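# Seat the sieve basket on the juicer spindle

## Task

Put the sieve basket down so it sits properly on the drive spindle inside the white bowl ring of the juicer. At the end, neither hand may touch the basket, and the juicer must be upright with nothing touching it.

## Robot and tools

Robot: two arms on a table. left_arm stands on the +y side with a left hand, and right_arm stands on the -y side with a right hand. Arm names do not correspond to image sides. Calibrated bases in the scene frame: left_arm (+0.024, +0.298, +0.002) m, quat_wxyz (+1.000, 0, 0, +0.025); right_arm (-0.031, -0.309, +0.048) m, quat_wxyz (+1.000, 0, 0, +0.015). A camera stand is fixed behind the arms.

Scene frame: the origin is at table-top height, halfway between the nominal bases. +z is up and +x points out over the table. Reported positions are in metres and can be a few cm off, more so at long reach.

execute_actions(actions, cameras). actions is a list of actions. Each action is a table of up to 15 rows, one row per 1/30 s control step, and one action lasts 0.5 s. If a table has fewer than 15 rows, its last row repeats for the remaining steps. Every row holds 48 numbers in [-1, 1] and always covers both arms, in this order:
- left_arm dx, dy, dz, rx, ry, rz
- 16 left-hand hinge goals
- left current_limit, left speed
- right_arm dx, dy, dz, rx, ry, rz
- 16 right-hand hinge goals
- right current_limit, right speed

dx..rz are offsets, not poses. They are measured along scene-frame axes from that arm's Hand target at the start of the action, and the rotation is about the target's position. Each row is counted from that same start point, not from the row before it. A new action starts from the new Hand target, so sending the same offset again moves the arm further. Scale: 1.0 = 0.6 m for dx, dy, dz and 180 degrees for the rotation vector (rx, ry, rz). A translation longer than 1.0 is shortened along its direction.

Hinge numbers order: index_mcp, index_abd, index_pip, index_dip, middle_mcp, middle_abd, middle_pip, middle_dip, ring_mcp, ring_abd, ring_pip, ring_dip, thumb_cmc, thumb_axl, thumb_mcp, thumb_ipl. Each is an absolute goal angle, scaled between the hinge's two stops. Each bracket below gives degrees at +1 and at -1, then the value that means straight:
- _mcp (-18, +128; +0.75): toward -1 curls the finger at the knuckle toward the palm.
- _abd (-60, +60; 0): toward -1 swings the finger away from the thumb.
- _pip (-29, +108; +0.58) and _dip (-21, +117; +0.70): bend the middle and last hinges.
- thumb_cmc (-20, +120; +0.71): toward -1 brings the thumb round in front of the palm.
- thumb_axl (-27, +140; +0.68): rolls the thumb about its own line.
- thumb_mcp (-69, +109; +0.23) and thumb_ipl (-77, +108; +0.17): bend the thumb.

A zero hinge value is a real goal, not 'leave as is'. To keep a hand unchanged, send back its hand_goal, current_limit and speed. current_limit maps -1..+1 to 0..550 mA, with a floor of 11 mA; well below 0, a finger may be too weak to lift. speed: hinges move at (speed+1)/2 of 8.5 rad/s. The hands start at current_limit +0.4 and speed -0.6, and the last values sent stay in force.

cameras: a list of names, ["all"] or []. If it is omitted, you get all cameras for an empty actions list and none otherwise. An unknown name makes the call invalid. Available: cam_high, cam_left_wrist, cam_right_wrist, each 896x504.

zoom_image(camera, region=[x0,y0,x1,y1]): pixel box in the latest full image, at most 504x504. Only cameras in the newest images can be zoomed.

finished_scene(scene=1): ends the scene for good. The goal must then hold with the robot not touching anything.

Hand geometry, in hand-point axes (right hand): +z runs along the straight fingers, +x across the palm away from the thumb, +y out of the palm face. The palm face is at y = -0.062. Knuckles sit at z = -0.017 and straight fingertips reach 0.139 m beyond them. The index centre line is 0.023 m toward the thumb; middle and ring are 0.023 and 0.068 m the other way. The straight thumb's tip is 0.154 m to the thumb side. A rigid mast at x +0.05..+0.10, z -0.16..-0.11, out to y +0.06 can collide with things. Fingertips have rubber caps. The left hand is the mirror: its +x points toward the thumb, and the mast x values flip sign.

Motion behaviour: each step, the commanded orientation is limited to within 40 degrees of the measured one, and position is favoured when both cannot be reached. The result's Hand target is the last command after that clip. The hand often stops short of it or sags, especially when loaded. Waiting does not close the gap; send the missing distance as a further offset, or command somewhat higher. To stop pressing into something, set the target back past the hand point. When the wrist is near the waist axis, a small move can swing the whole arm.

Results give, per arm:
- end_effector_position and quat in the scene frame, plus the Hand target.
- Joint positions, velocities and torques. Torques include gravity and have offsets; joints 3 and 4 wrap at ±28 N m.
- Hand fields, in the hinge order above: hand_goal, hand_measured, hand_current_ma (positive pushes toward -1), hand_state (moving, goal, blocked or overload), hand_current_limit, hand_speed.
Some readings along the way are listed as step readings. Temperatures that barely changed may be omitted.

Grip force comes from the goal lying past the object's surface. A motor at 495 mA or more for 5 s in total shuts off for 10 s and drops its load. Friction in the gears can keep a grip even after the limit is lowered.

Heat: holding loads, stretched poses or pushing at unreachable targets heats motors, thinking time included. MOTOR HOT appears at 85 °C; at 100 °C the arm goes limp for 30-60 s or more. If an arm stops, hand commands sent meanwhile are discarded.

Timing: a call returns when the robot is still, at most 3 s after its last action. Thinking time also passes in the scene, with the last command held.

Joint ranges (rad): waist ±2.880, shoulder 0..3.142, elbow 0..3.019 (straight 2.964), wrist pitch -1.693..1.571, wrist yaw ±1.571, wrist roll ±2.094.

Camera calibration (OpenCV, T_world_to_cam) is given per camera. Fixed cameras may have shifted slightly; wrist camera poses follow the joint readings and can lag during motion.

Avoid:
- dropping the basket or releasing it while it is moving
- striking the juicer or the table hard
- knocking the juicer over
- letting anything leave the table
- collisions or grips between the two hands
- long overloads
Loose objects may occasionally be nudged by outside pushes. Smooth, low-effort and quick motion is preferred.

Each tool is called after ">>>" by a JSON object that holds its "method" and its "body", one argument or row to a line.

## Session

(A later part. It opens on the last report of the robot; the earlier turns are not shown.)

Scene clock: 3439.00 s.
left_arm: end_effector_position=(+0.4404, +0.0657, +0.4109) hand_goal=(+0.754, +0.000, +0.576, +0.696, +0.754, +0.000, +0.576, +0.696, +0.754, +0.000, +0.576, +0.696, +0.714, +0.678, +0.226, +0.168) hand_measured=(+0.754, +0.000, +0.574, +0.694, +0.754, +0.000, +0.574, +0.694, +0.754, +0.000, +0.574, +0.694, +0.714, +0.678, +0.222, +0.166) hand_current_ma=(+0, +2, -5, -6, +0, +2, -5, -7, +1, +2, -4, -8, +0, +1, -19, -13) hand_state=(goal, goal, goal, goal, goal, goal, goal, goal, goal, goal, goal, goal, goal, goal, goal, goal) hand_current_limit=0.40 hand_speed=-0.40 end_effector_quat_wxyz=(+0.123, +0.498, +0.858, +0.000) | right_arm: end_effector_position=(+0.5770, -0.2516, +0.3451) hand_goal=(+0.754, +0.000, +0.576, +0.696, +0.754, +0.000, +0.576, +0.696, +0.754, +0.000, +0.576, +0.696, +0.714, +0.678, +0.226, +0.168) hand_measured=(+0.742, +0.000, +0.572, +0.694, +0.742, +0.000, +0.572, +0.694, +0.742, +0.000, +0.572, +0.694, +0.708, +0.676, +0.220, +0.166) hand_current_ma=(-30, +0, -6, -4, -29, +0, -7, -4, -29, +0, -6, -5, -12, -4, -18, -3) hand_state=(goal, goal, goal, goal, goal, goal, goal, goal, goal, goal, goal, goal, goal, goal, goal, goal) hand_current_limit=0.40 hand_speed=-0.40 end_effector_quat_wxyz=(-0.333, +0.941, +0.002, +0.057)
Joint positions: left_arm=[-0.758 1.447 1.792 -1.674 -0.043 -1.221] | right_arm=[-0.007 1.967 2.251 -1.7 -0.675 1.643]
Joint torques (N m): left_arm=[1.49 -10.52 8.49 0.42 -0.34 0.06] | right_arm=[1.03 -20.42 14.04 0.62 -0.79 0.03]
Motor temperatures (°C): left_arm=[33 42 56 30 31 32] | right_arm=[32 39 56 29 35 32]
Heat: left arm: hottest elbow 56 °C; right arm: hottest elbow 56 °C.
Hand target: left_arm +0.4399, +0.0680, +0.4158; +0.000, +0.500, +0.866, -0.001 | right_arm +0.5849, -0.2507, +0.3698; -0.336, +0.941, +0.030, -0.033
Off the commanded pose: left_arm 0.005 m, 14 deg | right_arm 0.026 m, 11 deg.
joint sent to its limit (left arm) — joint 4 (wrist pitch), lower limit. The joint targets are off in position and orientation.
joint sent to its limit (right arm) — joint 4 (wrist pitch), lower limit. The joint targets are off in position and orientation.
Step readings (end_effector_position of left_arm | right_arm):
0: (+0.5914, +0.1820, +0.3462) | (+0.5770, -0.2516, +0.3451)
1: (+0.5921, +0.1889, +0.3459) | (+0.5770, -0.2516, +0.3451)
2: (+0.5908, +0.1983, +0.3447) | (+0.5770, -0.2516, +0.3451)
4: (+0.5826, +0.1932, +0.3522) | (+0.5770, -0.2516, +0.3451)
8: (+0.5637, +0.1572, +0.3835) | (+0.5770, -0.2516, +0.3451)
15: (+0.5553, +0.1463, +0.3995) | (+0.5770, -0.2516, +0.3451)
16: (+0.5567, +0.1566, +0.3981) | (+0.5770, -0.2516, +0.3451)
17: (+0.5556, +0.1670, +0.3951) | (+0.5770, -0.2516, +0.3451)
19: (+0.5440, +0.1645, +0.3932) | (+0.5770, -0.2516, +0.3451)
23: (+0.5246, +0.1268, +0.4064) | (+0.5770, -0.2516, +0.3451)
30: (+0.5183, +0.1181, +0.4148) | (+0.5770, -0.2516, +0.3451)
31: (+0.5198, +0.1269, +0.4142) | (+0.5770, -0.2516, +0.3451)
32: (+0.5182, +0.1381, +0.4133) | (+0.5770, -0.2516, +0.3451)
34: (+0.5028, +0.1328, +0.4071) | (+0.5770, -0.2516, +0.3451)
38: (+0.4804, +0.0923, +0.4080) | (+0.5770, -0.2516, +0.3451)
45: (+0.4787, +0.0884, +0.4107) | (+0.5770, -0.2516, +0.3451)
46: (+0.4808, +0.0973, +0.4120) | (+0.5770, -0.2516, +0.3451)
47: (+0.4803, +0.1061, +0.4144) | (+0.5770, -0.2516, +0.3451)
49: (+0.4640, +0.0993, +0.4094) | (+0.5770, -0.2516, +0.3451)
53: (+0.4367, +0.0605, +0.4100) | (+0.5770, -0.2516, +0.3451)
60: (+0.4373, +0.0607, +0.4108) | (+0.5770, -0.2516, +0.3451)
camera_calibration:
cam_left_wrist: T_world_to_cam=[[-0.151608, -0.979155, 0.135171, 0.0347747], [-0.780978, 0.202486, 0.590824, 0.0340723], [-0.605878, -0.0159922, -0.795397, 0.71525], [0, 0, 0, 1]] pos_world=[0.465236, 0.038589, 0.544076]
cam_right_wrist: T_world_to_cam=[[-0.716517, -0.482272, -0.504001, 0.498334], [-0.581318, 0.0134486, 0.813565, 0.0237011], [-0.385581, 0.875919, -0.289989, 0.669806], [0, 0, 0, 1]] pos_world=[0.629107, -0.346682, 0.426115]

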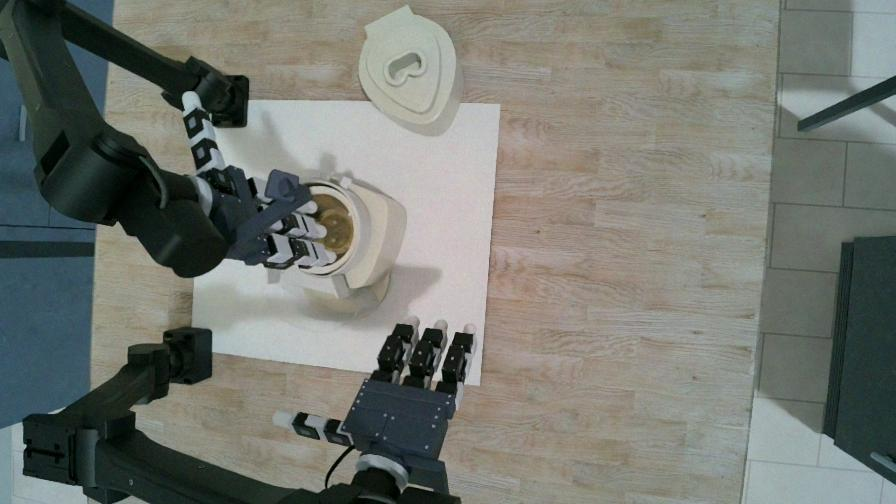

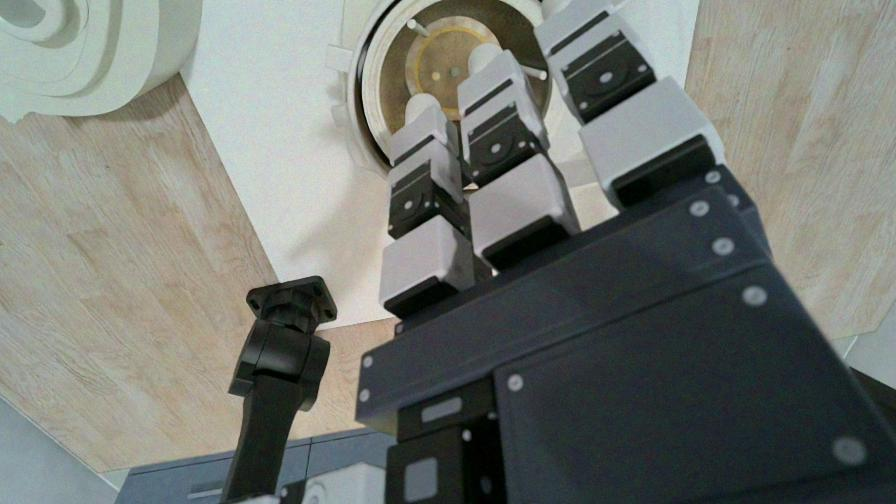

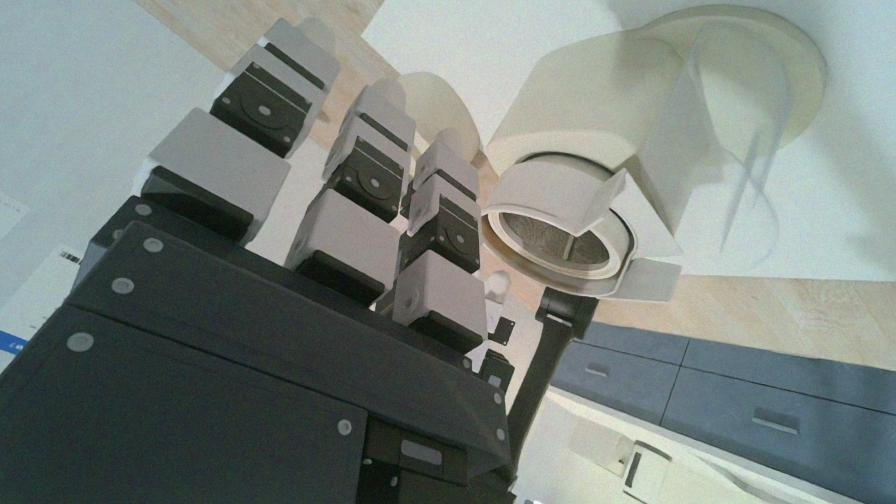

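>>> {"method": "execute_actions", "body": {
  "actions": [
    [[-0.05,0.007,0.0,0,0,0,0.754,0,0.576,0.696,0.754,0,0.576,0.696,0.754,0,0.576,0.696,0.714,0.678,0.226,0.168,0.4,-0.4,0.0,0.0,0.0,0,0,0,0.754,0,0.576,0.696,0.754,0,0.576,0.696,0.754,0,0.576,0.696,0.714,0.678,0.226,0.168,0.4,-0.4]],
    [[-0.008,0.0,-0.05,0,0,0,0.754,0,0.576,0.696,0.754,0,0.576,0.696,0.754,0,0.576,0.696,0.714,0.678,0.226,0.168,0.4,-0.4,0.0,0.0,0.0,0,0,0,0.754,0,0.576,0.696,0.754,0,0.576,0.696,0.754,0,0.576,0.696,0.714,0.678,0.226,0.168,0.4,-0.4]]
  ],
  "cameras": ["all"]
}}

>>> {"method": "zoom_image", "body": {
  "camera": "cam_high",
  "region": [240, 150, 400, 310]
}}

Scene clock: 3456.13 s.
left_arm: end_effector_position=(+0.4073, +0.0730, +0.3857) hand_goal=(+0.754, +0.000, +0.576, +0.696, +0.754, +0.000, +0.576, +0.696, +0.754, +0.000, +0.576, +0.696, +0.714, +0.678, +0.226, +0.168) hand_measured=(+0.754, +0.002, +0.574, +0.694, +0.754, +0.000, +0.574, +0.694, +0.754, +0.000, +0.574, +0.694, +0.714, +0.678, +0.222, +0.166) hand_current_ma=(-1, +3, -5, -6, -1, +2, -5, -7, +0, +2, -4, -8, +1, +1, -19, -13) hand_state=(goal, goal, goal, goal, goal, goal, goal, goal, goal, goal, goal, goal, goal, goal, goal, goal) hand_current_limit=0.40 hand_speed=-0.40 end_effector_quat_wxyz=(+0.094, +0.504, +0.859, +0.002) | right_arm: end_effector_position=(+0.5770, -0.2516, +0.3451) hand_goal=(+0.754, +0.000, +0.576, +0.696, +0.754, +0.000, +0.576, +0.696, +0.754, +0.000, +0.576, +0.696, +0.714, +0.678, +0.226, +0.168) hand_measured=(+0.742, +0.000, +0.572, +0.694, +0.742, +0.000, +0.572, +0.694, +0.742, +0.000, +0.572, +0.694, +0.708, +0.676, +0.220, +0.166) hand_current_ma=(-30, +0, -6, -4, -29, +0, -7, -4, -29, +0, -6, -5, -12, -4, -18, -3) hand_state=(goal, goal, goal, goal, goal, goal, goal, goal, goal, goal, goal, goal, goal, goal, goal, goal) hand_current_limit=0.40 hand_speed=-0.40 end_effector_quat_wxyz=(-0.333, +0.941, +0.002, +0.057)
Joint positions: left_arm=[-0.795 1.385 1.671 -1.674 -0.043 -1.251] | right_arm=[-0.007 1.967 2.251 -1.7 -0.675 1.643]
Joint torques (N m): left_arm=[0.38 -8.94 8.34 0.28 0 -0.13] | right_arm=[0.21 -20.6 14.01 0.75 -0.81 0.03]
Motor temperatures (°C): left_arm=[33 41 55 30 31 32] | right_arm=[32 39 56 29 35 32]
Heat: left arm: hottest elbow 55 °C; right arm: hottest elbow 56 °C.
Hand target: left_arm +0.4052, +0.0722, +0.3859; +0.000, +0.500, +0.866, -0.001 | right_arm +0.5849, -0.2507, +0.3698; -0.336, +0.941, +0.030, -0.033
Off the commanded pose: left_arm 0.002 m, 11 deg | right_arm 0.026 m, 11 deg.
joint sent to its limit (left arm) — joint 4 (wrist pitch), lower limit. The joint targets are off in position and orientation.
joint sent to its limit (right arm) — joint 4 (wrist pitch), lower limit. The joint targets are off in position and orientation.
Step readings (end_effector_position of left_arm | right_arm):
0: (+0.4404, +0.0656, +0.4109) | (+0.5770, -0.2516, +0.3451)
1: (+0.4387, +0.0668, +0.4099) | (+0.5770, -0.2516, +0.3451)
2: (+0.4352, +0.0697, +0.4079) | (+0.5770, -0.2516, +0.3451)
4: (+0.4251, +0.0731, +0.4041) | (+0.5770, -0.2516, +0.3451)
8: (+0.4142, +0.0718, +0.4124) | (+0.5770, -0.2516, +0.3451)
15: (+0.4110, +0.0711, +0.4155) | (+0.5770, -0.2516, +0.3451)
16: (+0.4103, +0.0714, +0.4127) | (+0.5770, -0.2516, +0.3451)
17: (+0.4087, +0.0724, +0.4099) | (+0.5770, -0.2516, +0.3451)
19: (+0.4068, +0.0737, +0.3993) | (+0.5770, -0.2516, +0.3451)
23: (+0.4069, +0.0734, +0.3870) | (+0.5770, -0.2516, +0.3451)
30: (+0.4073, +0.0730, +0.3857) | (+0.5770, -0.2516, +0.3451)
camera_calibration:
cam_left_wrist: T_world_to_cam=[[-0.15373, -0.982046, 0.109331, 0.0513906], [-0.75013, 0.188009, 0.634002, -0.00653751], [-0.643174, 0.0154526, -0.765564, 0.676776], [0, 0, 0, 1]] pos_world=[0.438281, 0.0412391, 0.516642]
cam_right_wrist: T_world_to_cam=[[-0.716517, -0.482272, -0.504001, 0.498334], [-0.581318, 0.0134486, 0.813565, 0.0237011], [-0.385581, 0.875919, -0.289989, 0.669806], [0, 0, 0, 1]] pos_world=[0.629107, -0.346682, 0.426115]

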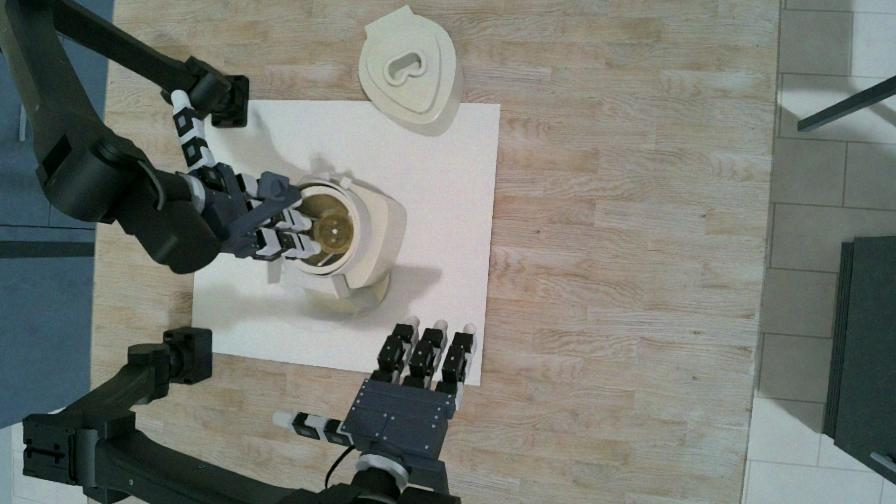

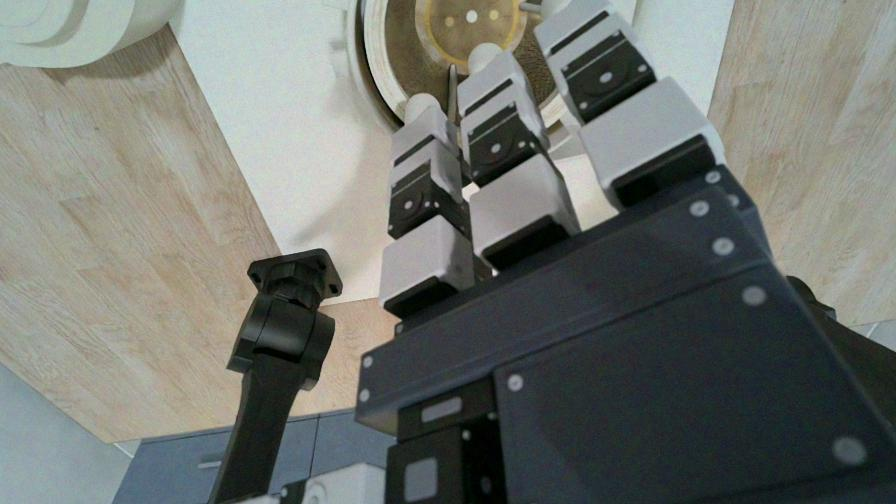

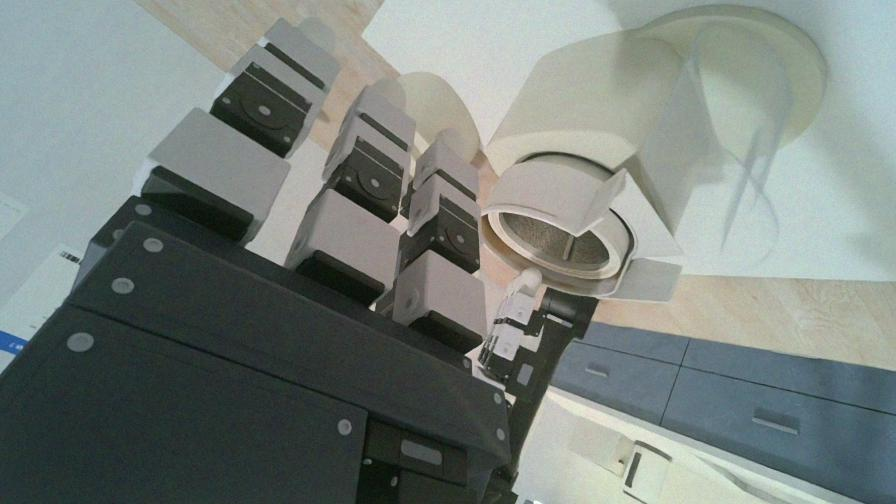

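Scaled by 3.150 from the camera's 896x504 image, which has a finer 1280x720 frame.

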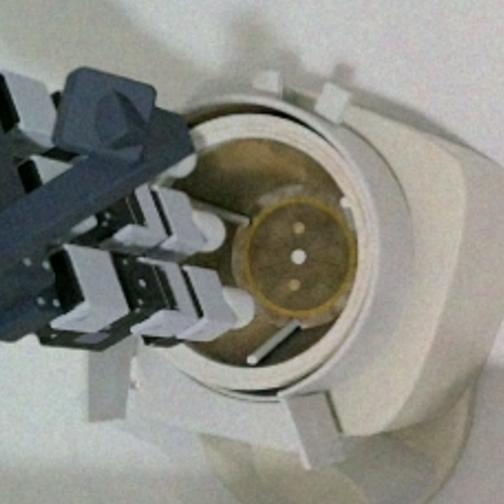

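>>> {"method": "execute_actions", "body": {
  "actions": [
    [[0.014,-0.012,-0.035,0,0,0,0.754,0,0.576,0.696,0.754,0,0.576,0.696,0.754,0,0.576,0.696,0.714,0.678,0.226,0.168,0.4,-0.4,0.0,0.0,0.0,0,0,0,0.754,0,0.576,0.696,0.754,0,0.576,0.696,0.754,0,0.576,0.696,0.714,0.678,0.226,0.168,0.4,-0.4]],
    [[0.008,-0.006,-0.03,0,0,0,0.754,0,0.576,0.696,0.754,0,0.576,0.696,0.754,0,0.576,0.696,0.714,0.678,0.226,0.168,0.4,-0.4,0.0,0.0,0.0,0,0,0,0.754,0,0.576,0.696,0.754,0,0.576,0.696,0.754,0,0.576,0.696,0.714,0.678,0.226,0.168,0.4,-0.4]]
  ],
  "cameras": ["cam_high","cam_right_wrist"]
}}

>>> {"method": "zoom_image", "body": {
  "camera": "cam_high",
  "region": [240, 150, 400, 310]
}}

>>> {"method": "zoom_image", "body": {
  "camera": "cam_right_wrist",
  "region": [475, 170, 675, 330]
}}

Scene clock: 3473.00 s.
left_arm: end_effector_position=(+0.4179, +0.0593, +0.3502) hand_goal=(+0.754, +0.000, +0.576, +0.696, +0.754, +0.000, +0.576, +0.696, +0.754, +0.000, +0.576, +0.696, +0.714, +0.678, +0.226, +0.168) hand_measured=(+0.754, +0.002, +0.574, +0.694, +0.754, +0.000, +0.574, +0.694, +0.754, +0.000, +0.574, +0.694, +0.714, +0.678, +0.222, +0.166) hand_current_ma=(-1, +3, -5, -6, -1, +2, -5, -7, +0, +2, -4, -8, +1, +1, -19, -13) hand_state=(goal, goal, goal, goal, goal, goal, goal, goal, goal, goal, goal, goal, goal, goal, goal, goal) hand_current_limit=0.40 hand_speed=-0.40 end_effector_quat_wxyz=(+0.052, +0.506, +0.861, +0.000) | right_arm: end_effector_position=(+0.5770, -0.2516, +0.3451) hand_goal=(+0.754, +0.000, +0.576, +0.696, +0.754, +0.000, +0.576, +0.696, +0.754, +0.000, +0.576, +0.696, +0.714, +0.678, +0.226, +0.168) hand_measured=(+0.742, +0.000, +0.572, +0.694, +0.742, +0.000, +0.572, +0.694, +0.742, +0.000, +0.572, +0.694, +0.708, +0.676, +0.220, +0.166) hand_current_ma=(-30, +0, -6, -4, -29, +0, -7, -4, -29, +0, -6, -5, -12, -4, -18, -3) hand_state=(goal, goal, goal, goal, goal, goal, goal, goal, goal, goal, goal, goal, goal, goal, goal, goal) hand_current_limit=0.40 hand_speed=-0.40 end_effector_quat_wxyz=(-0.333, +0.941, +0.002, +0.057)
Joint positions: left_arm=[-0.793 1.461 1.666 -1.674 -0.022 -1.251] | right_arm=[-0.007 1.967 2.251 -1.7 -0.675 1.643]
Joint torques (N m): left_arm=[1.14 -9.7 8.08 0.13 0.03 -0.11] | right_arm=[0.79 -20.07 13.94 0.59 -0.77 0.04]
Motor temperatures (°C): left_arm=[33 41 53 30 31 32] | right_arm=[32 39 56 29 35 32]
Heat: left arm: hottest elbow 53 °C; right arm: hottest elbow 56 °C.
Hand target: left_arm +0.4183, +0.0614, +0.3468; +0.000, +0.500, +0.866, -0.001 | right_arm +0.5849, -0.2507, +0.3698; -0.336, +0.941, +0.030, -0.033
Off the commanded pose: left_arm 0.004 m, 6 deg | right_arm 0.026 m, 11 deg.
joint sent to its limit (left arm) — joint 4 (wrist pitch), lower limit. The joint targets are off in position and orientation.
joint sent to its limit (right arm) — joint 4 (wrist pitch), lower limit. The joint targets are off in position and orientation.
Step readings (end_effector_position of left_arm | right_arm):
0: (+0.4073, +0.0730, +0.3857) | (+0.5770, -0.2516, +0.3451)
1: (+0.4080, +0.0724, +0.3847) | (+0.5770, -0.2516, +0.3451)
2: (+0.4077, +0.0717, +0.3831) | (+0.5770, -0.2516, +0.3451)
4: (+0.4096, +0.0693, +0.3777) | (+0.5770, -0.2516, +0.3451)
8: (+0.4141, +0.0650, +0.3667) | (+0.5770, -0.2516, +0.3451)
15: (+0.4151, +0.0640, +0.3641) | (+0.5770, -0.2516, +0.3451)
16: (+0.4151, +0.0634, +0.3631) | (+0.5770, -0.2516, +0.3451)
17: (+0.4149, +0.0626, +0.3621) | (+0.5770, -0.2516, +0.3451)
19: (+0.4158, +0.0614, +0.3593) | (+0.5770, -0.2516, +0.3451)
23: (+0.4174, +0.0598, +0.3528) | (+0.5770, -0.2516, +0.3451)
30: (+0.4179, +0.0593, +0.3502) | (+0.5770, -0.2516, +0.3451)
camera_calibration:
cam_right_wrist: T_world_to_cam=[[-0.716517, -0.482272, -0.504001, 0.498334], [-0.581318, 0.0134486, 0.813565, 0.0237011], [-0.385581, 0.875919, -0.289989, 0.669806], [0, 0, 0, 1]] pos_world=[0.629107, -0.346682, 0.426115]
Images, in order (width x height): cam_high 896x504, cam_right_wrist 896x504.

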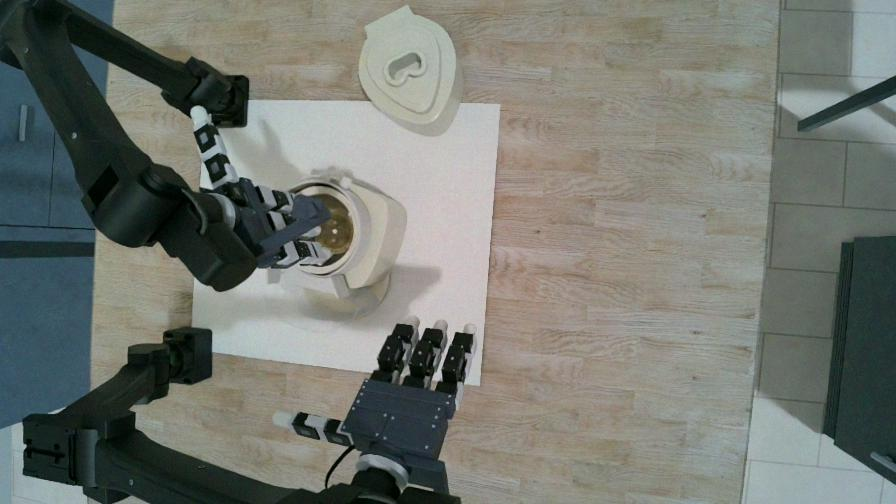

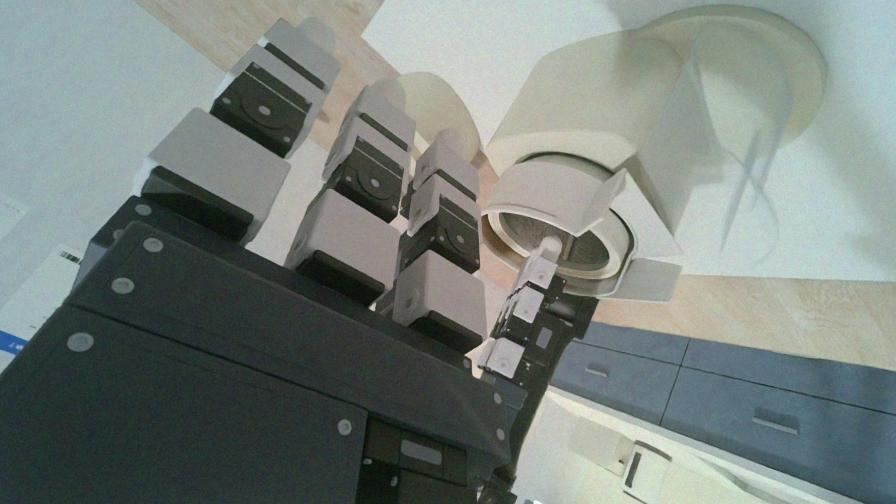

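Scaled by 3.150 from the camera's 896x504 image, which has a finer 1280x720 frame.

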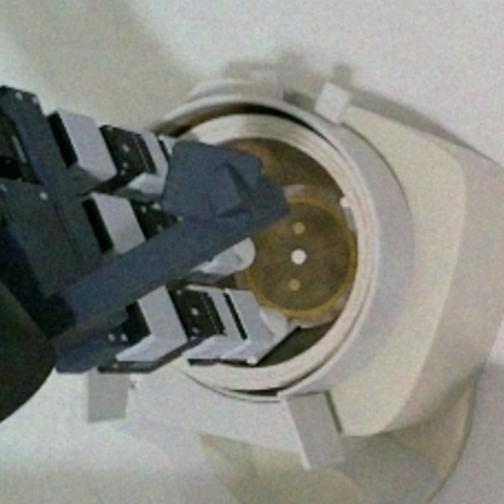

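Scaled by 2.520 from the camera's 896x504 image, which has a finer 1280x720 frame.

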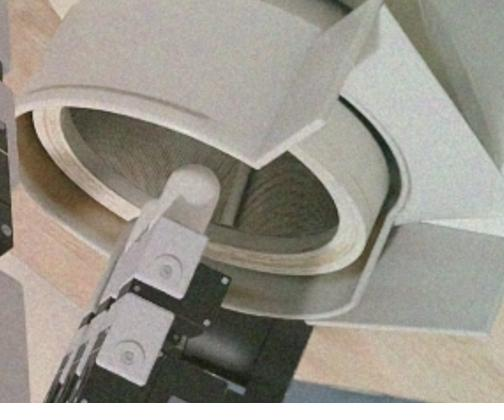

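>>> {"method": "execute_actions", "body": {
  "actions": [
    [[0.0,-0.004,-0.035,0,0,0,0.754,0,0.576,0.696,0.754,0,0.576,0.696,0.754,0,0.576,0.696,0.714,0.678,0.226,0.168,0.4,-0.4,0.0,0.0,0.0,0,0,0,0.754,0,0.576,0.696,0.754,0,0.576,0.696,0.754,0,0.576,0.696,0.714,0.678,0.226,0.168,0.4,-0.4]],
    [[0.004,-0.004,-0.035,0,0,0,0.754,0,0.576,0.696,0.754,0,0.576,0.696,0.754,0,0.576,0.696,0.714,0.678,0.226,0.168,0.4,-0.4,0.0,0.0,0.0,0,0,0,0.754,0,0.576,0.696,0.754,0,0.576,0.696,0.754,0,0.576,0.696,0.714,0.678,0.226,0.168,0.4,-0.4]]
  ],
  "cameras": ["cam_high","cam_right_wrist"]
}}

>>> {"method": "zoom_image", "body": {
  "camera": "cam_right_wrist",
  "region": [475, 170, 675, 330]
}}

Scene clock: 3481.00 s.
left_arm: end_effector_position=(+0.4193, +0.0545, +0.3081) hand_goal=(+0.754, +0.000, +0.576, +0.696, +0.754, +0.000, +0.576, +0.696, +0.754, +0.000, +0.576, +0.696, +0.714, +0.678, +0.226, +0.168) hand_measured=(+0.754, +0.002, +0.574, +0.694, +0.754, +0.000, +0.574, +0.694, +0.754, +0.000, +0.574, +0.694, +0.714, +0.678, +0.222, +0.166) hand_current_ma=(-1, +3, -5, -6, -1, +2, -5, -7, +0, +2, -4, -8, +1, +1, -19, -13) hand_state=(goal, goal, goal, goal, goal, goal, goal, goal, goal, goal, goal, goal, goal, goal, goal, goal) hand_current_limit=0.40 hand_speed=-0.40 end_effector_quat_wxyz=(+0.003, +0.506, +0.862, +0.001) | right_arm: end_effector_position=(+0.5770, -0.2516, +0.3451) hand_goal=(+0.754, +0.000, +0.576, +0.696, +0.754, +0.000, +0.576, +0.696, +0.754, +0.000, +0.576, +0.696, +0.714, +0.678, +0.226, +0.168) hand_measured=(+0.742, +0.000, +0.572, +0.694, +0.742, +0.000, +0.572, +0.694, +0.742, +0.000, +0.572, +0.694, +0.708, +0.676, +0.220, +0.166) hand_current_ma=(-30, +0, -6, -4, -29, +0, -7, -4, -29, +0, -6, -5, -12, -4, -18, -3) hand_state=(goal, goal, goal, goal, goal, goal, goal, goal, goal, goal, goal, goal, goal, goal, goal, goal) hand_current_limit=0.40 hand_speed=-0.40 end_effector_quat_wxyz=(-0.333, +0.941, +0.002, +0.057)
Joint positions: left_arm=[-0.792 1.519 1.628 -1.674 -0.003 -1.251] | right_arm=[-0.007 1.967 2.251 -1.7 -0.675 1.643]
Joint torques (N m): left_arm=[1.44 -10.64 8.06 0.09 0.05 -0.13] | right_arm=[0.56 -20.54 14.08 0.62 -0.8 0.06]
Motor temperatures (°C): left_arm=[33 41 52 30 30 32] | right_arm=[32 39 57 29 35 32]
Heat: left arm: hottest elbow 52 °C; right arm: hottest elbow 57 °C.
Hand target: left_arm +0.4207, +0.0566, +0.3048; +0.000, +0.500, +0.866, -0.001 | right_arm +0.5849, -0.2507, +0.3698; -0.336, +0.941, +0.030, -0.033
Off the commanded pose: left_arm 0.004 m, 1 deg | right_arm 0.026 m, 11 deg.
joint sent to its limit (right arm) — joint 4 (wrist pitch), lower limit. The joint targets are off in position and orientation.
Step readings (end_effector_position of left_arm | right_arm):
0: (+0.4179, +0.0593, +0.3502) | (+0.5770, -0.2516, +0.3451)
1: (+0.4173, +0.0590, +0.3492) | (+0.5770, -0.2516, +0.3451)
2: (+0.4172, +0.0592, +0.3470) | (+0.5770, -0.2516, +0.3451)
4: (+0.4164, +0.0593, +0.3411) | (+0.5770, -0.2516, +0.3451)
8: (+0.4179, +0.0579, +0.3308) | (+0.5770, -0.2516, +0.3451)
15: (+0.4188, +0.0571, +0.3281) | (+0.5770, -0.2516, +0.3451)
16: (+0.4184, +0.0566, +0.3266) | (+0.5770, -0.2516, +0.3451)
17: (+0.4181, +0.0562, +0.3250) | (+0.5770, -0.2516, +0.3451)
19: (+0.4178, +0.0559, +0.3198) | (+0.5770, -0.2516, +0.3451)
23: (+0.4189, +0.0548, +0.3107) | (+0.5770, -0.2516, +0.3451)
30: (+0.4193, +0.0545, +0.3081) | (+0.5770, -0.2516, +0.3451)
camera_calibration:
cam_right_wrist: T_world_to_cam=[[-0.716517, -0.482272, -0.504001, 0.498334], [-0.581318, 0.0134486, 0.813565, 0.0237011], [-0.385581, 0.875919, -0.289989, 0.669806], [0, 0, 0, 1]] pos_world=[0.629107, -0.346682, 0.426115]
Images, in order (width x height): cam_high 896x504, cam_right_wrist 896x504.

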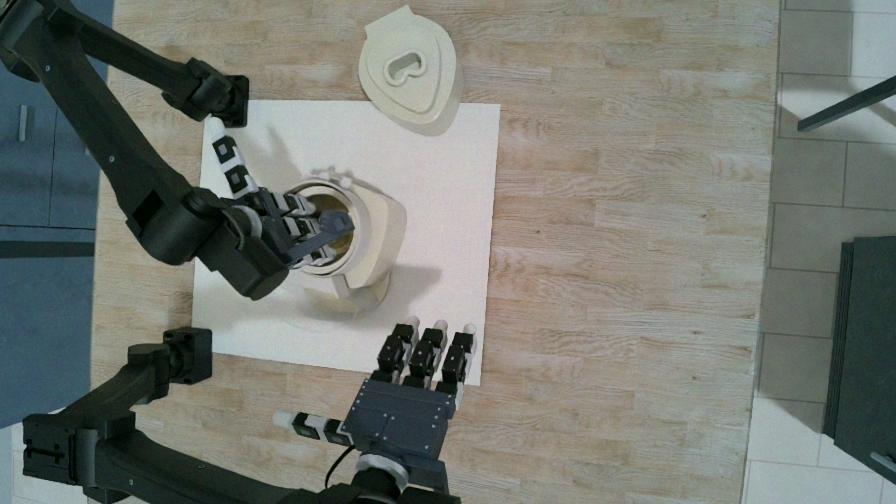

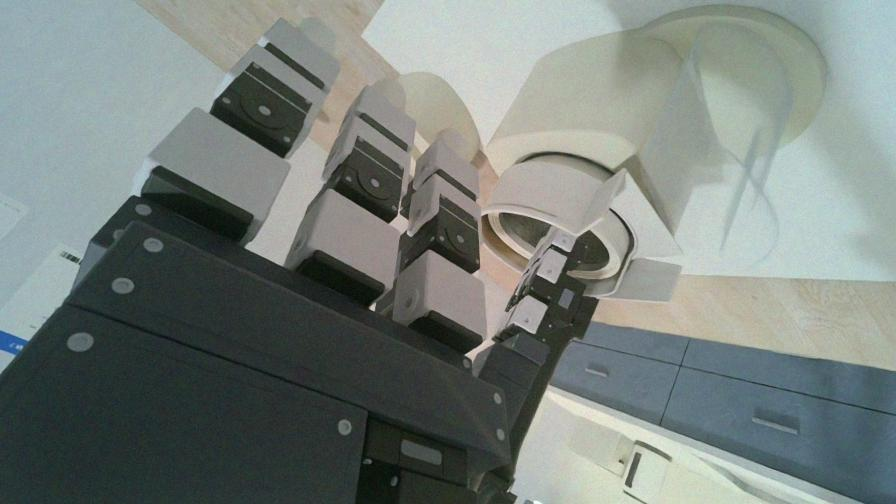

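Scaled by 2.520 from the camera's 896x504 image, which has a finer 1280x720 frame.

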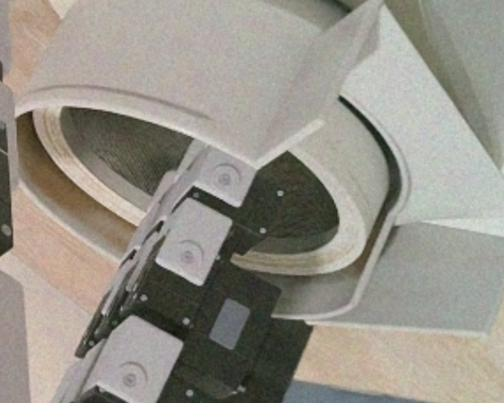

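>>> {"method": "execute_actions", "body": {
  "actions": [
    [[0.0,0.0,0.0,0,0,0,0.754,0.1,0.576,0.696,0.754,0,0.576,0.696,0.754,-0.1,0.576,0.696,0.714,0.678,0.226,0.168,0.0,-0.6,0.0,0.0,0.0,0,0,0,0.754,0,0.576,0.696,0.754,0,0.576,0.696,0.754,0,0.576,0.696,0.714,0.678,0.226,0.168,0.4,-0.4]],
    [[0.0,0.0,0.0,0,0,0,0.754,0.2,0.576,0.696,0.754,0,0.576,0.696,0.754,-0.2,0.576,0.696,0.714,0.678,0.226,0.168,0.0,-0.6,0.0,0.0,0.0,0,0,0,0.754,0,0.576,0.696,0.754,0,0.576,0.696,0.754,0,0.576,0.696,0.714,0.678,0.226,0.168,0.4,-0.4]]
  ],
  "cameras": ["cam_right_wrist"]
}}

>>> {"method": "zoom_image", "body": {
  "camera": "cam_right_wrist",
  "region": [475, 170, 675, 330]
}}

Scene clock: 3490.13 s.
left_arm: end_effector_position=(+0.4192, +0.0544, +0.3081) hand_goal=(+0.754, +0.200, +0.576, +0.696, +0.754, +0.000, +0.576, +0.696, +0.754, -0.200, +0.576, +0.696, +0.714, +0.678, +0.226, +0.168) hand_measured=(+0.754, +0.074, +0.574, +0.694, +0.754, +0.000, +0.574, +0.694, +0.754, -0.088, +0.574, +0.694, +0.714, +0.678, +0.222, +0.166) hand_current_ma=(-1, -275, -5, -6, -1, +2, -5, -7, -1, +275, -4, -8, +1, +1, -19, -13) hand_state=(goal, blocked, goal, goal, goal, goal, goal, goal, goal, blocked, goal, goal, goal, goal, goal, goal) hand_current_limit=0.00 hand_speed=-0.60 end_effector_quat_wxyz=(+0.003, +0.506, +0.862, +0.000) | right_arm: end_effector_position=(+0.5770, -0.2516, +0.3451) hand_goal=(+0.754, +0.000, +0.576, +0.696, +0.754, +0.000, +0.576, +0.696, +0.754, +0.000, +0.576, +0.696, +0.714, +0.678, +0.226, +0.168) hand_measured=(+0.742, +0.000, +0.572, +0.694, +0.742, +0.000, +0.572, +0.694, +0.742, +0.000, +0.572, +0.694, +0.708, +0.676, +0.220, +0.166) hand_current_ma=(-30, +0, -6, -4, -29, +0, -7, -4, -29, +0, -6, -5, -12, -4, -18, -3) hand_state=(goal, goal, goal, goal, goal, goal, goal, goal, goal, goal, goal, goal, goal, goal, goal, goal) hand_current_limit=0.40 hand_speed=-0.40 end_effector_quat_wxyz=(-0.333, +0.941, +0.002, +0.057)
Joint positions: left_arm=[-0.792 1.519 1.628 -1.674 -0.002 -1.251] | right_arm=[-0.007 1.967 2.251 -1.7 -0.675 1.643]
Joint torques (N m): left_arm=[1.38 -10.64 8.06 0.12 0.02 -0.13] | right_arm=[0.91 -20.19 14.08 0.75 -0.74 0.07]
Motor temperatures (°C): left_arm=[33 40 52 30 30 32] | right_arm=[32 39 57 29 35 32]
Heat: left arm: hottest elbow 52 °C; right arm: hottest elbow 57 °C.
Hand target: left_arm +0.4207, +0.0566, +0.3049; +0.000, +0.500, +0.866, -0.001 | right_arm +0.5849, -0.2507, +0.3698; -0.336, +0.941, +0.030, -0.033
Off the commanded pose: left_arm 0.004 m, 1 deg | right_arm 0.026 m, 11 deg.
joint sent to its limit (right arm) — joint 4 (wrist pitch), lower limit. The joint targets are off in position and orientation.
Step readings (end_effector_position of left_arm | right_arm):
0: (+0.4193, +0.0545, +0.3081) | (+0.5770, -0.2516, +0.3451)
1: (+0.4193, +0.0545, +0.3081) | (+0.5770, -0.2516, +0.3451)
2: (+0.4193, +0.0545, +0.3081) | (+0.5770, -0.2516, +0.3451)
4: (+0.4192, +0.0544, +0.3081) | (+0.5770, -0.2516, +0.3451)
8: (+0.4192, +0.0544, +0.3081) | (+0.5770, -0.2516, +0.3451)
15: (+0.4192, +0.0544, +0.3081) | (+0.5770, -0.2516, +0.3451)
16: (+0.4192, +0.0544, +0.3081) | (+0.5770, -0.2516, +0.3451)
17: (+0.4192, +0.0544, +0.3081) | (+0.5770, -0.2516, +0.3451)
19: (+0.4192, +0.0544, +0.3081) | (+0.5770, -0.2516, +0.3451)
23: (+0.4192, +0.0544, +0.3081) | (+0.5770, -0.2516, +0.3451)
30: (+0.4192, +0.0544, +0.3081) | (+0.5770, -0.2516, +0.3451)
camera_calibration:
cam_right_wrist: T_world_to_cam=[[-0.716517, -0.482272, -0.504001, 0.498334], [-0.581318, 0.0134486, 0.813565, 0.0237011], [-0.385581, 0.875919, -0.289989, 0.669806], [0, 0, 0, 1]] pos_world=[0.629107, -0.346682, 0.426115]
Images, in order (width x height): cam_right_wrist 896x504.

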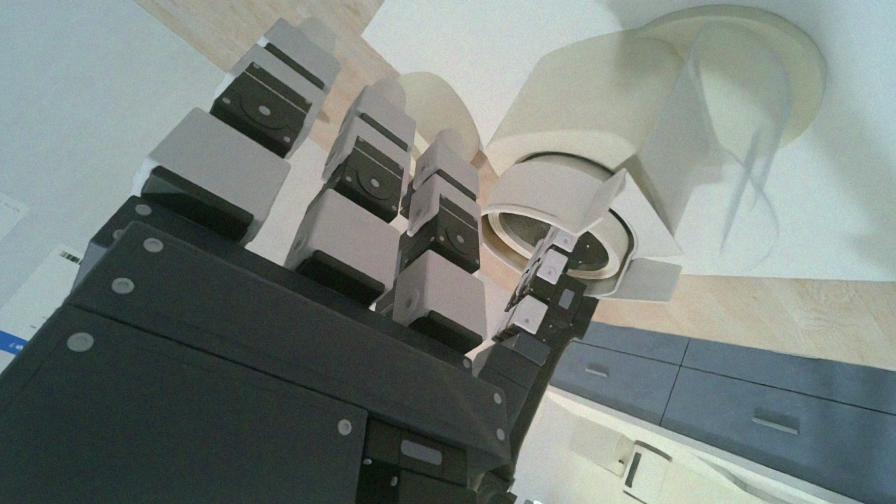

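Scaled by 2.520 from the camera's 896x504 image, which has a finer 1280x720 frame.

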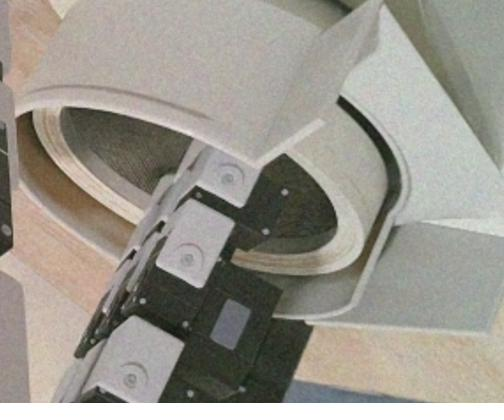

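>>> {"method": "execute_actions", "body": {
  "actions": [
    [[0.0062,-0.0068,0.0,0,0,-0.022,0.754,0.25,0.576,0.696,0.754,0,0.576,0.696,0.754,-0.25,0.576,0.696,0.714,0.678,0.226,0.168,0.2,-0.6,0.0,0.0,0.0,0,0,0,0.754,0,0.576,0.696,0.754,0,0.576,0.696,0.754,0,0.576,0.696,0.714,0.678,0.226,0.168,0.4,-0.4]],
    [[0.0062,-0.0068,0.0,0,0,-0.022,0.754,0.25,0.576,0.696,0.754,0,0.576,0.696,0.754,-0.25,0.576,0.696,0.714,0.678,0.226,0.168,0.2,-0.6,0.0,0.0,0.0,0,0,0,0.754,0,0.576,0.696,0.754,0,0.576,0.696,0.754,0,0.576,0.696,0.714,0.678,0.226,0.168,0.4,-0.4]]
  ],
  "cameras": ["cam_right_wrist"]
}}

>>> {"method": "zoom_image", "body": {
  "camera": "cam_right_wrist",
  "region": [475, 170, 675, 330]
}}

Scene clock: 3499.83 s.
left_arm: end_effector_position=(+0.4265, +0.0470, +0.3081) hand_goal=(+0.754, +0.250, +0.576, +0.696, +0.754, +0.000, +0.576, +0.696, +0.754, -0.250, +0.576, +0.696, +0.714, +0.678, +0.226, +0.168) hand_measured=(+0.754, +0.074, +0.576, +0.694, +0.754, +0.000, +0.574, +0.694, +0.752, -0.088, +0.574, +0.694, +0.714, +0.678, +0.222, +0.166) hand_current_ma=(+1, -330, -1, -4, -1, +2, -5, -7, -6, +330, -4, -8, +2, +1, -19, -13) hand_state=(goal, blocked, goal, goal, goal, goal, goal, goal, goal, blocked, goal, goal, goal, goal, goal, goal) hand_current_limit=0.20 hand_speed=-0.60 end_effector_quat_wxyz=(+0.003, +0.557, +0.831, +0.001) | right_arm: end_effector_position=(+0.5770, -0.2516, +0.3451) hand_goal=(+0.754, +0.000, +0.576, +0.696, +0.754, +0.000, +0.576, +0.696, +0.754, +0.000, +0.576, +0.696, +0.714, +0.678, +0.226, +0.168) hand_measured=(+0.742, +0.000, +0.572, +0.694, +0.742, +0.000, +0.572, +0.694, +0.742, +0.000, +0.572, +0.694, +0.708, +0.676, +0.220, +0.166) hand_current_ma=(-30, +0, -6, -4, -29, +0, -7, -4, -29, +0, -6, -5, -12, -4, -18, -3) hand_state=(goal, goal, goal, goal, goal, goal, goal, goal, goal, goal, goal, goal, goal, goal, goal, goal) hand_current_limit=0.40 hand_speed=-0.40 end_effector_quat_wxyz=(-0.333, +0.941, +0.002, +0.057)
Joint positions: left_arm=[-0.79 1.519 1.628 -1.674 -0.002 -1.131] | right_arm=[-0.007 1.967 2.251 -1.7 -0.675 1.643]
Joint torques (N m): left_arm=[1.49 -10.87 7.84 0.12 0.02 0.05] | right_arm=[0.56 -20.37 14.02 0.73 -0.75 0.02]
Motor temperatures (°C): left_arm=[33 40 51 30 30 32] | right_arm=[32 39 57 29 35 32]
Heat: left arm: hottest elbow 51 °C; right arm: hottest elbow 57 °C.
Hand target: left_arm +0.4282, +0.0485, +0.3049; +0.000, +0.559, +0.829, -0.001 | right_arm +0.5849, -0.2507, +0.3698; -0.336, +0.941, +0.030, -0.033
Off the commanded pose: left_arm 0.004 m, 0 deg | right_arm 0.026 m, 11 deg.
joint sent to its limit (right arm) — joint 4 (wrist pitch), lower limit. The joint targets are off in position and orientation.
Step readings (end_effector_position of left_arm | right_arm):
0: (+0.4192, +0.0544, +0.3081) | (+0.5770, -0.2516, +0.3451)
1: (+0.4197, +0.0539, +0.3081) | (+0.5770, -0.2516, +0.3451)
2: (+0.4202, +0.0534, +0.3081) | (+0.5770, -0.2516, +0.3451)
4: (+0.4210, +0.0525, +0.3081) | (+0.5770, -0.2516, +0.3451)
8: (+0.4218, +0.0517, +0.3081) | (+0.5770, -0.2516, +0.3451)
15: (+0.4222, +0.0512, +0.3081) | (+0.5770, -0.2516, +0.3451)
16: (+0.4228, +0.0505, +0.3081) | (+0.5770, -0.2516, +0.3451)
17: (+0.4234, +0.0498, +0.3081) | (+0.5770, -0.2516, +0.3451)
19: (+0.4245, +0.0485, +0.3081) | (+0.5770, -0.2516, +0.3451)
23: (+0.4259, +0.0479, +0.3081) | (+0.5770, -0.2516, +0.3451)
30: (+0.4264, +0.0471, +0.3081) | (+0.5770, -0.2516, +0.3451)
camera_calibration:
cam_right_wrist: T_world_to_cam=[[-0.716517, -0.482272, -0.504001, 0.498334], [-0.581318, 0.0134486, 0.813565, 0.0237011], [-0.385581, 0.875919, -0.289989, 0.669806], [0, 0, 0, 1]] pos_world=[0.629107, -0.346682, 0.426115]
Images, in order (width x height): cam_right_wrist 896x504.

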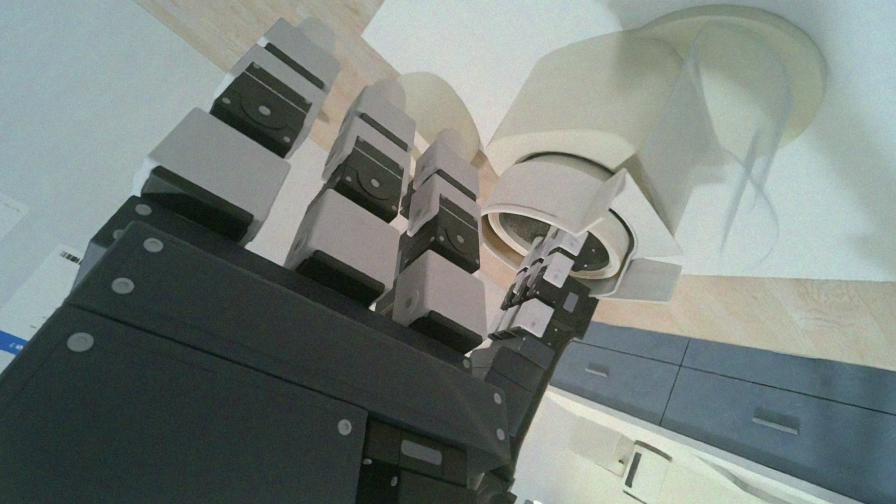

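Scaled by 2.520 from the camera's 896x504 image, which has a finer 1280x720 frame.

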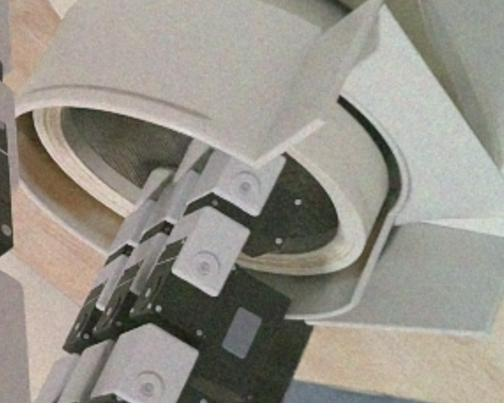

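>>> {"method": "execute_actions", "body": {
  "actions": [],
  "cameras": ["cam_left_wrist","cam_high"]
}}

>>> {"method": "zoom_image", "body": {
  "camera": "cam_left_wrist",
  "region": [300, 0, 660, 160]
}}

Scene clock: 3503.93 s.
left_arm: end_effector_position=(+0.4266, +0.0470, +0.3081) hand_goal=(+0.754, +0.250, +0.576, +0.696, +0.754, +0.000, +0.576, +0.696, +0.754, -0.250, +0.576, +0.696, +0.714, +0.678, +0.226, +0.168) hand_measured=(+0.754, +0.076, +0.576, +0.694, +0.754, +0.000, +0.574, +0.694, +0.752, -0.088, +0.574, +0.694, +0.714, +0.678, +0.222, +0.166) hand_current_ma=(+1, -330, -1, -4, -1, +2, -5, -7, -6, +330, -4, -8, +2, +1, -19, -13) hand_state=(goal, blocked, goal, goal, goal, goal, goal, goal, goal, blocked, goal, goal, goal, goal, goal, goal) hand_current_limit=0.20 hand_speed=-0.60 end_effector_quat_wxyz=(+0.003, +0.557, +0.831, +0.001) | right_arm: end_effector_position=(+0.5770, -0.2516, +0.3451) hand_goal=(+0.754, +0.000, +0.576, +0.696, +0.754, +0.000, +0.576, +0.696, +0.754, +0.000, +0.576, +0.696, +0.714, +0.678, +0.226, +0.168) hand_measured=(+0.742, +0.000, +0.572, +0.694, +0.742, +0.000, +0.572, +0.694, +0.742, +0.000, +0.572, +0.694, +0.708, +0.676, +0.220, +0.166) hand_current_ma=(-30, +0, -6, -4, -29, +0, -7, -4, -29, +0, -6, -5, -12, -4, -18, -3) hand_state=(goal, goal, goal, goal, goal, goal, goal, goal, goal, goal, goal, goal, goal, goal, goal, goal) hand_current_limit=0.40 hand_speed=-0.40 end_effector_quat_wxyz=(-0.333, +0.941, +0.002, +0.057)
Joint positions: left_arm=[-0.79 1.519 1.628 -1.674 -0.002 -1.13] | right_arm=[-0.007 1.967 2.251 -1.7 -0.675 1.643]
Joint velocities: within noise
Joint torques (N m): left_arm=[1.38 -10.93 7.86 0.12 0.02 0.05] | right_arm=[0.97 -20.01 14.09 0.64 -0.76 0.07]
Motor temperatures (°C): left_arm=[33 40 51 30 30 32] | right_arm=[32 39 57 29 35 32]
Heat: left arm: hottest elbow 51 °C; right arm: hottest elbow 57 °C.
Hand target: left_arm +0.4282, +0.0484, +0.3049; +0.000, +0.559, +0.829, -0.001 | right_arm +0.5849, -0.2507, +0.3698; -0.336, +0.941, +0.030, -0.033
Off the commanded pose: left_arm 0.004 m, 0 deg | right_arm 0.026 m, 11 deg.
camera_calibration:
cam_left_wrist: T_world_to_cam=[[-0.258755, -0.964969, 0.043363, 0.101503], [-0.620677, 0.200496, 0.757999, -0.03205], [-0.74014, 0.169221, -0.650813, 0.628865], [0, 0, 0, 1]] pos_world=[0.47182, -0.00204436, 0.429166]
Images, in order (width x height): cam_high 896x504, cam_left_wrist 896x504.

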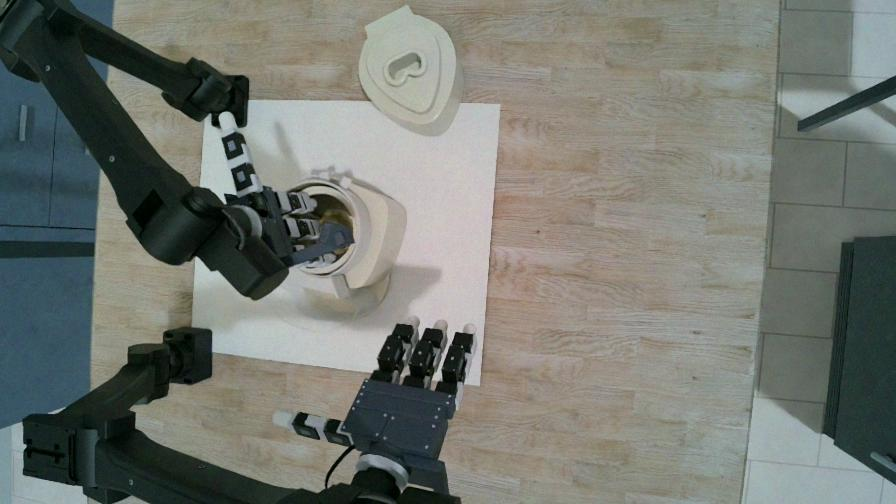

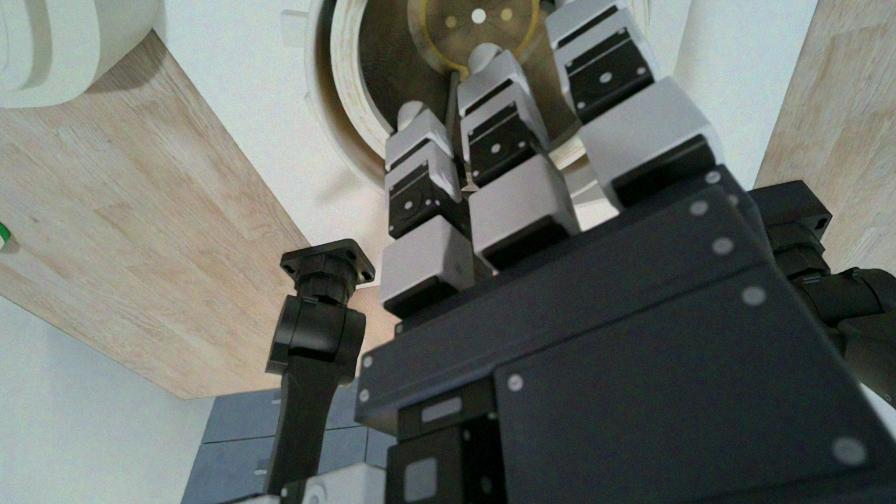

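Scaled by 1.400 from the camera's 896x504 image, which has a finer 1280x720 frame.

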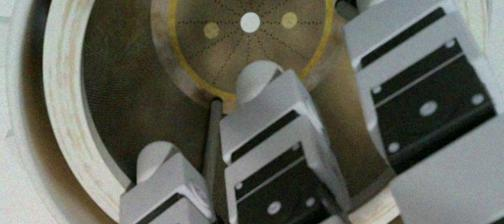

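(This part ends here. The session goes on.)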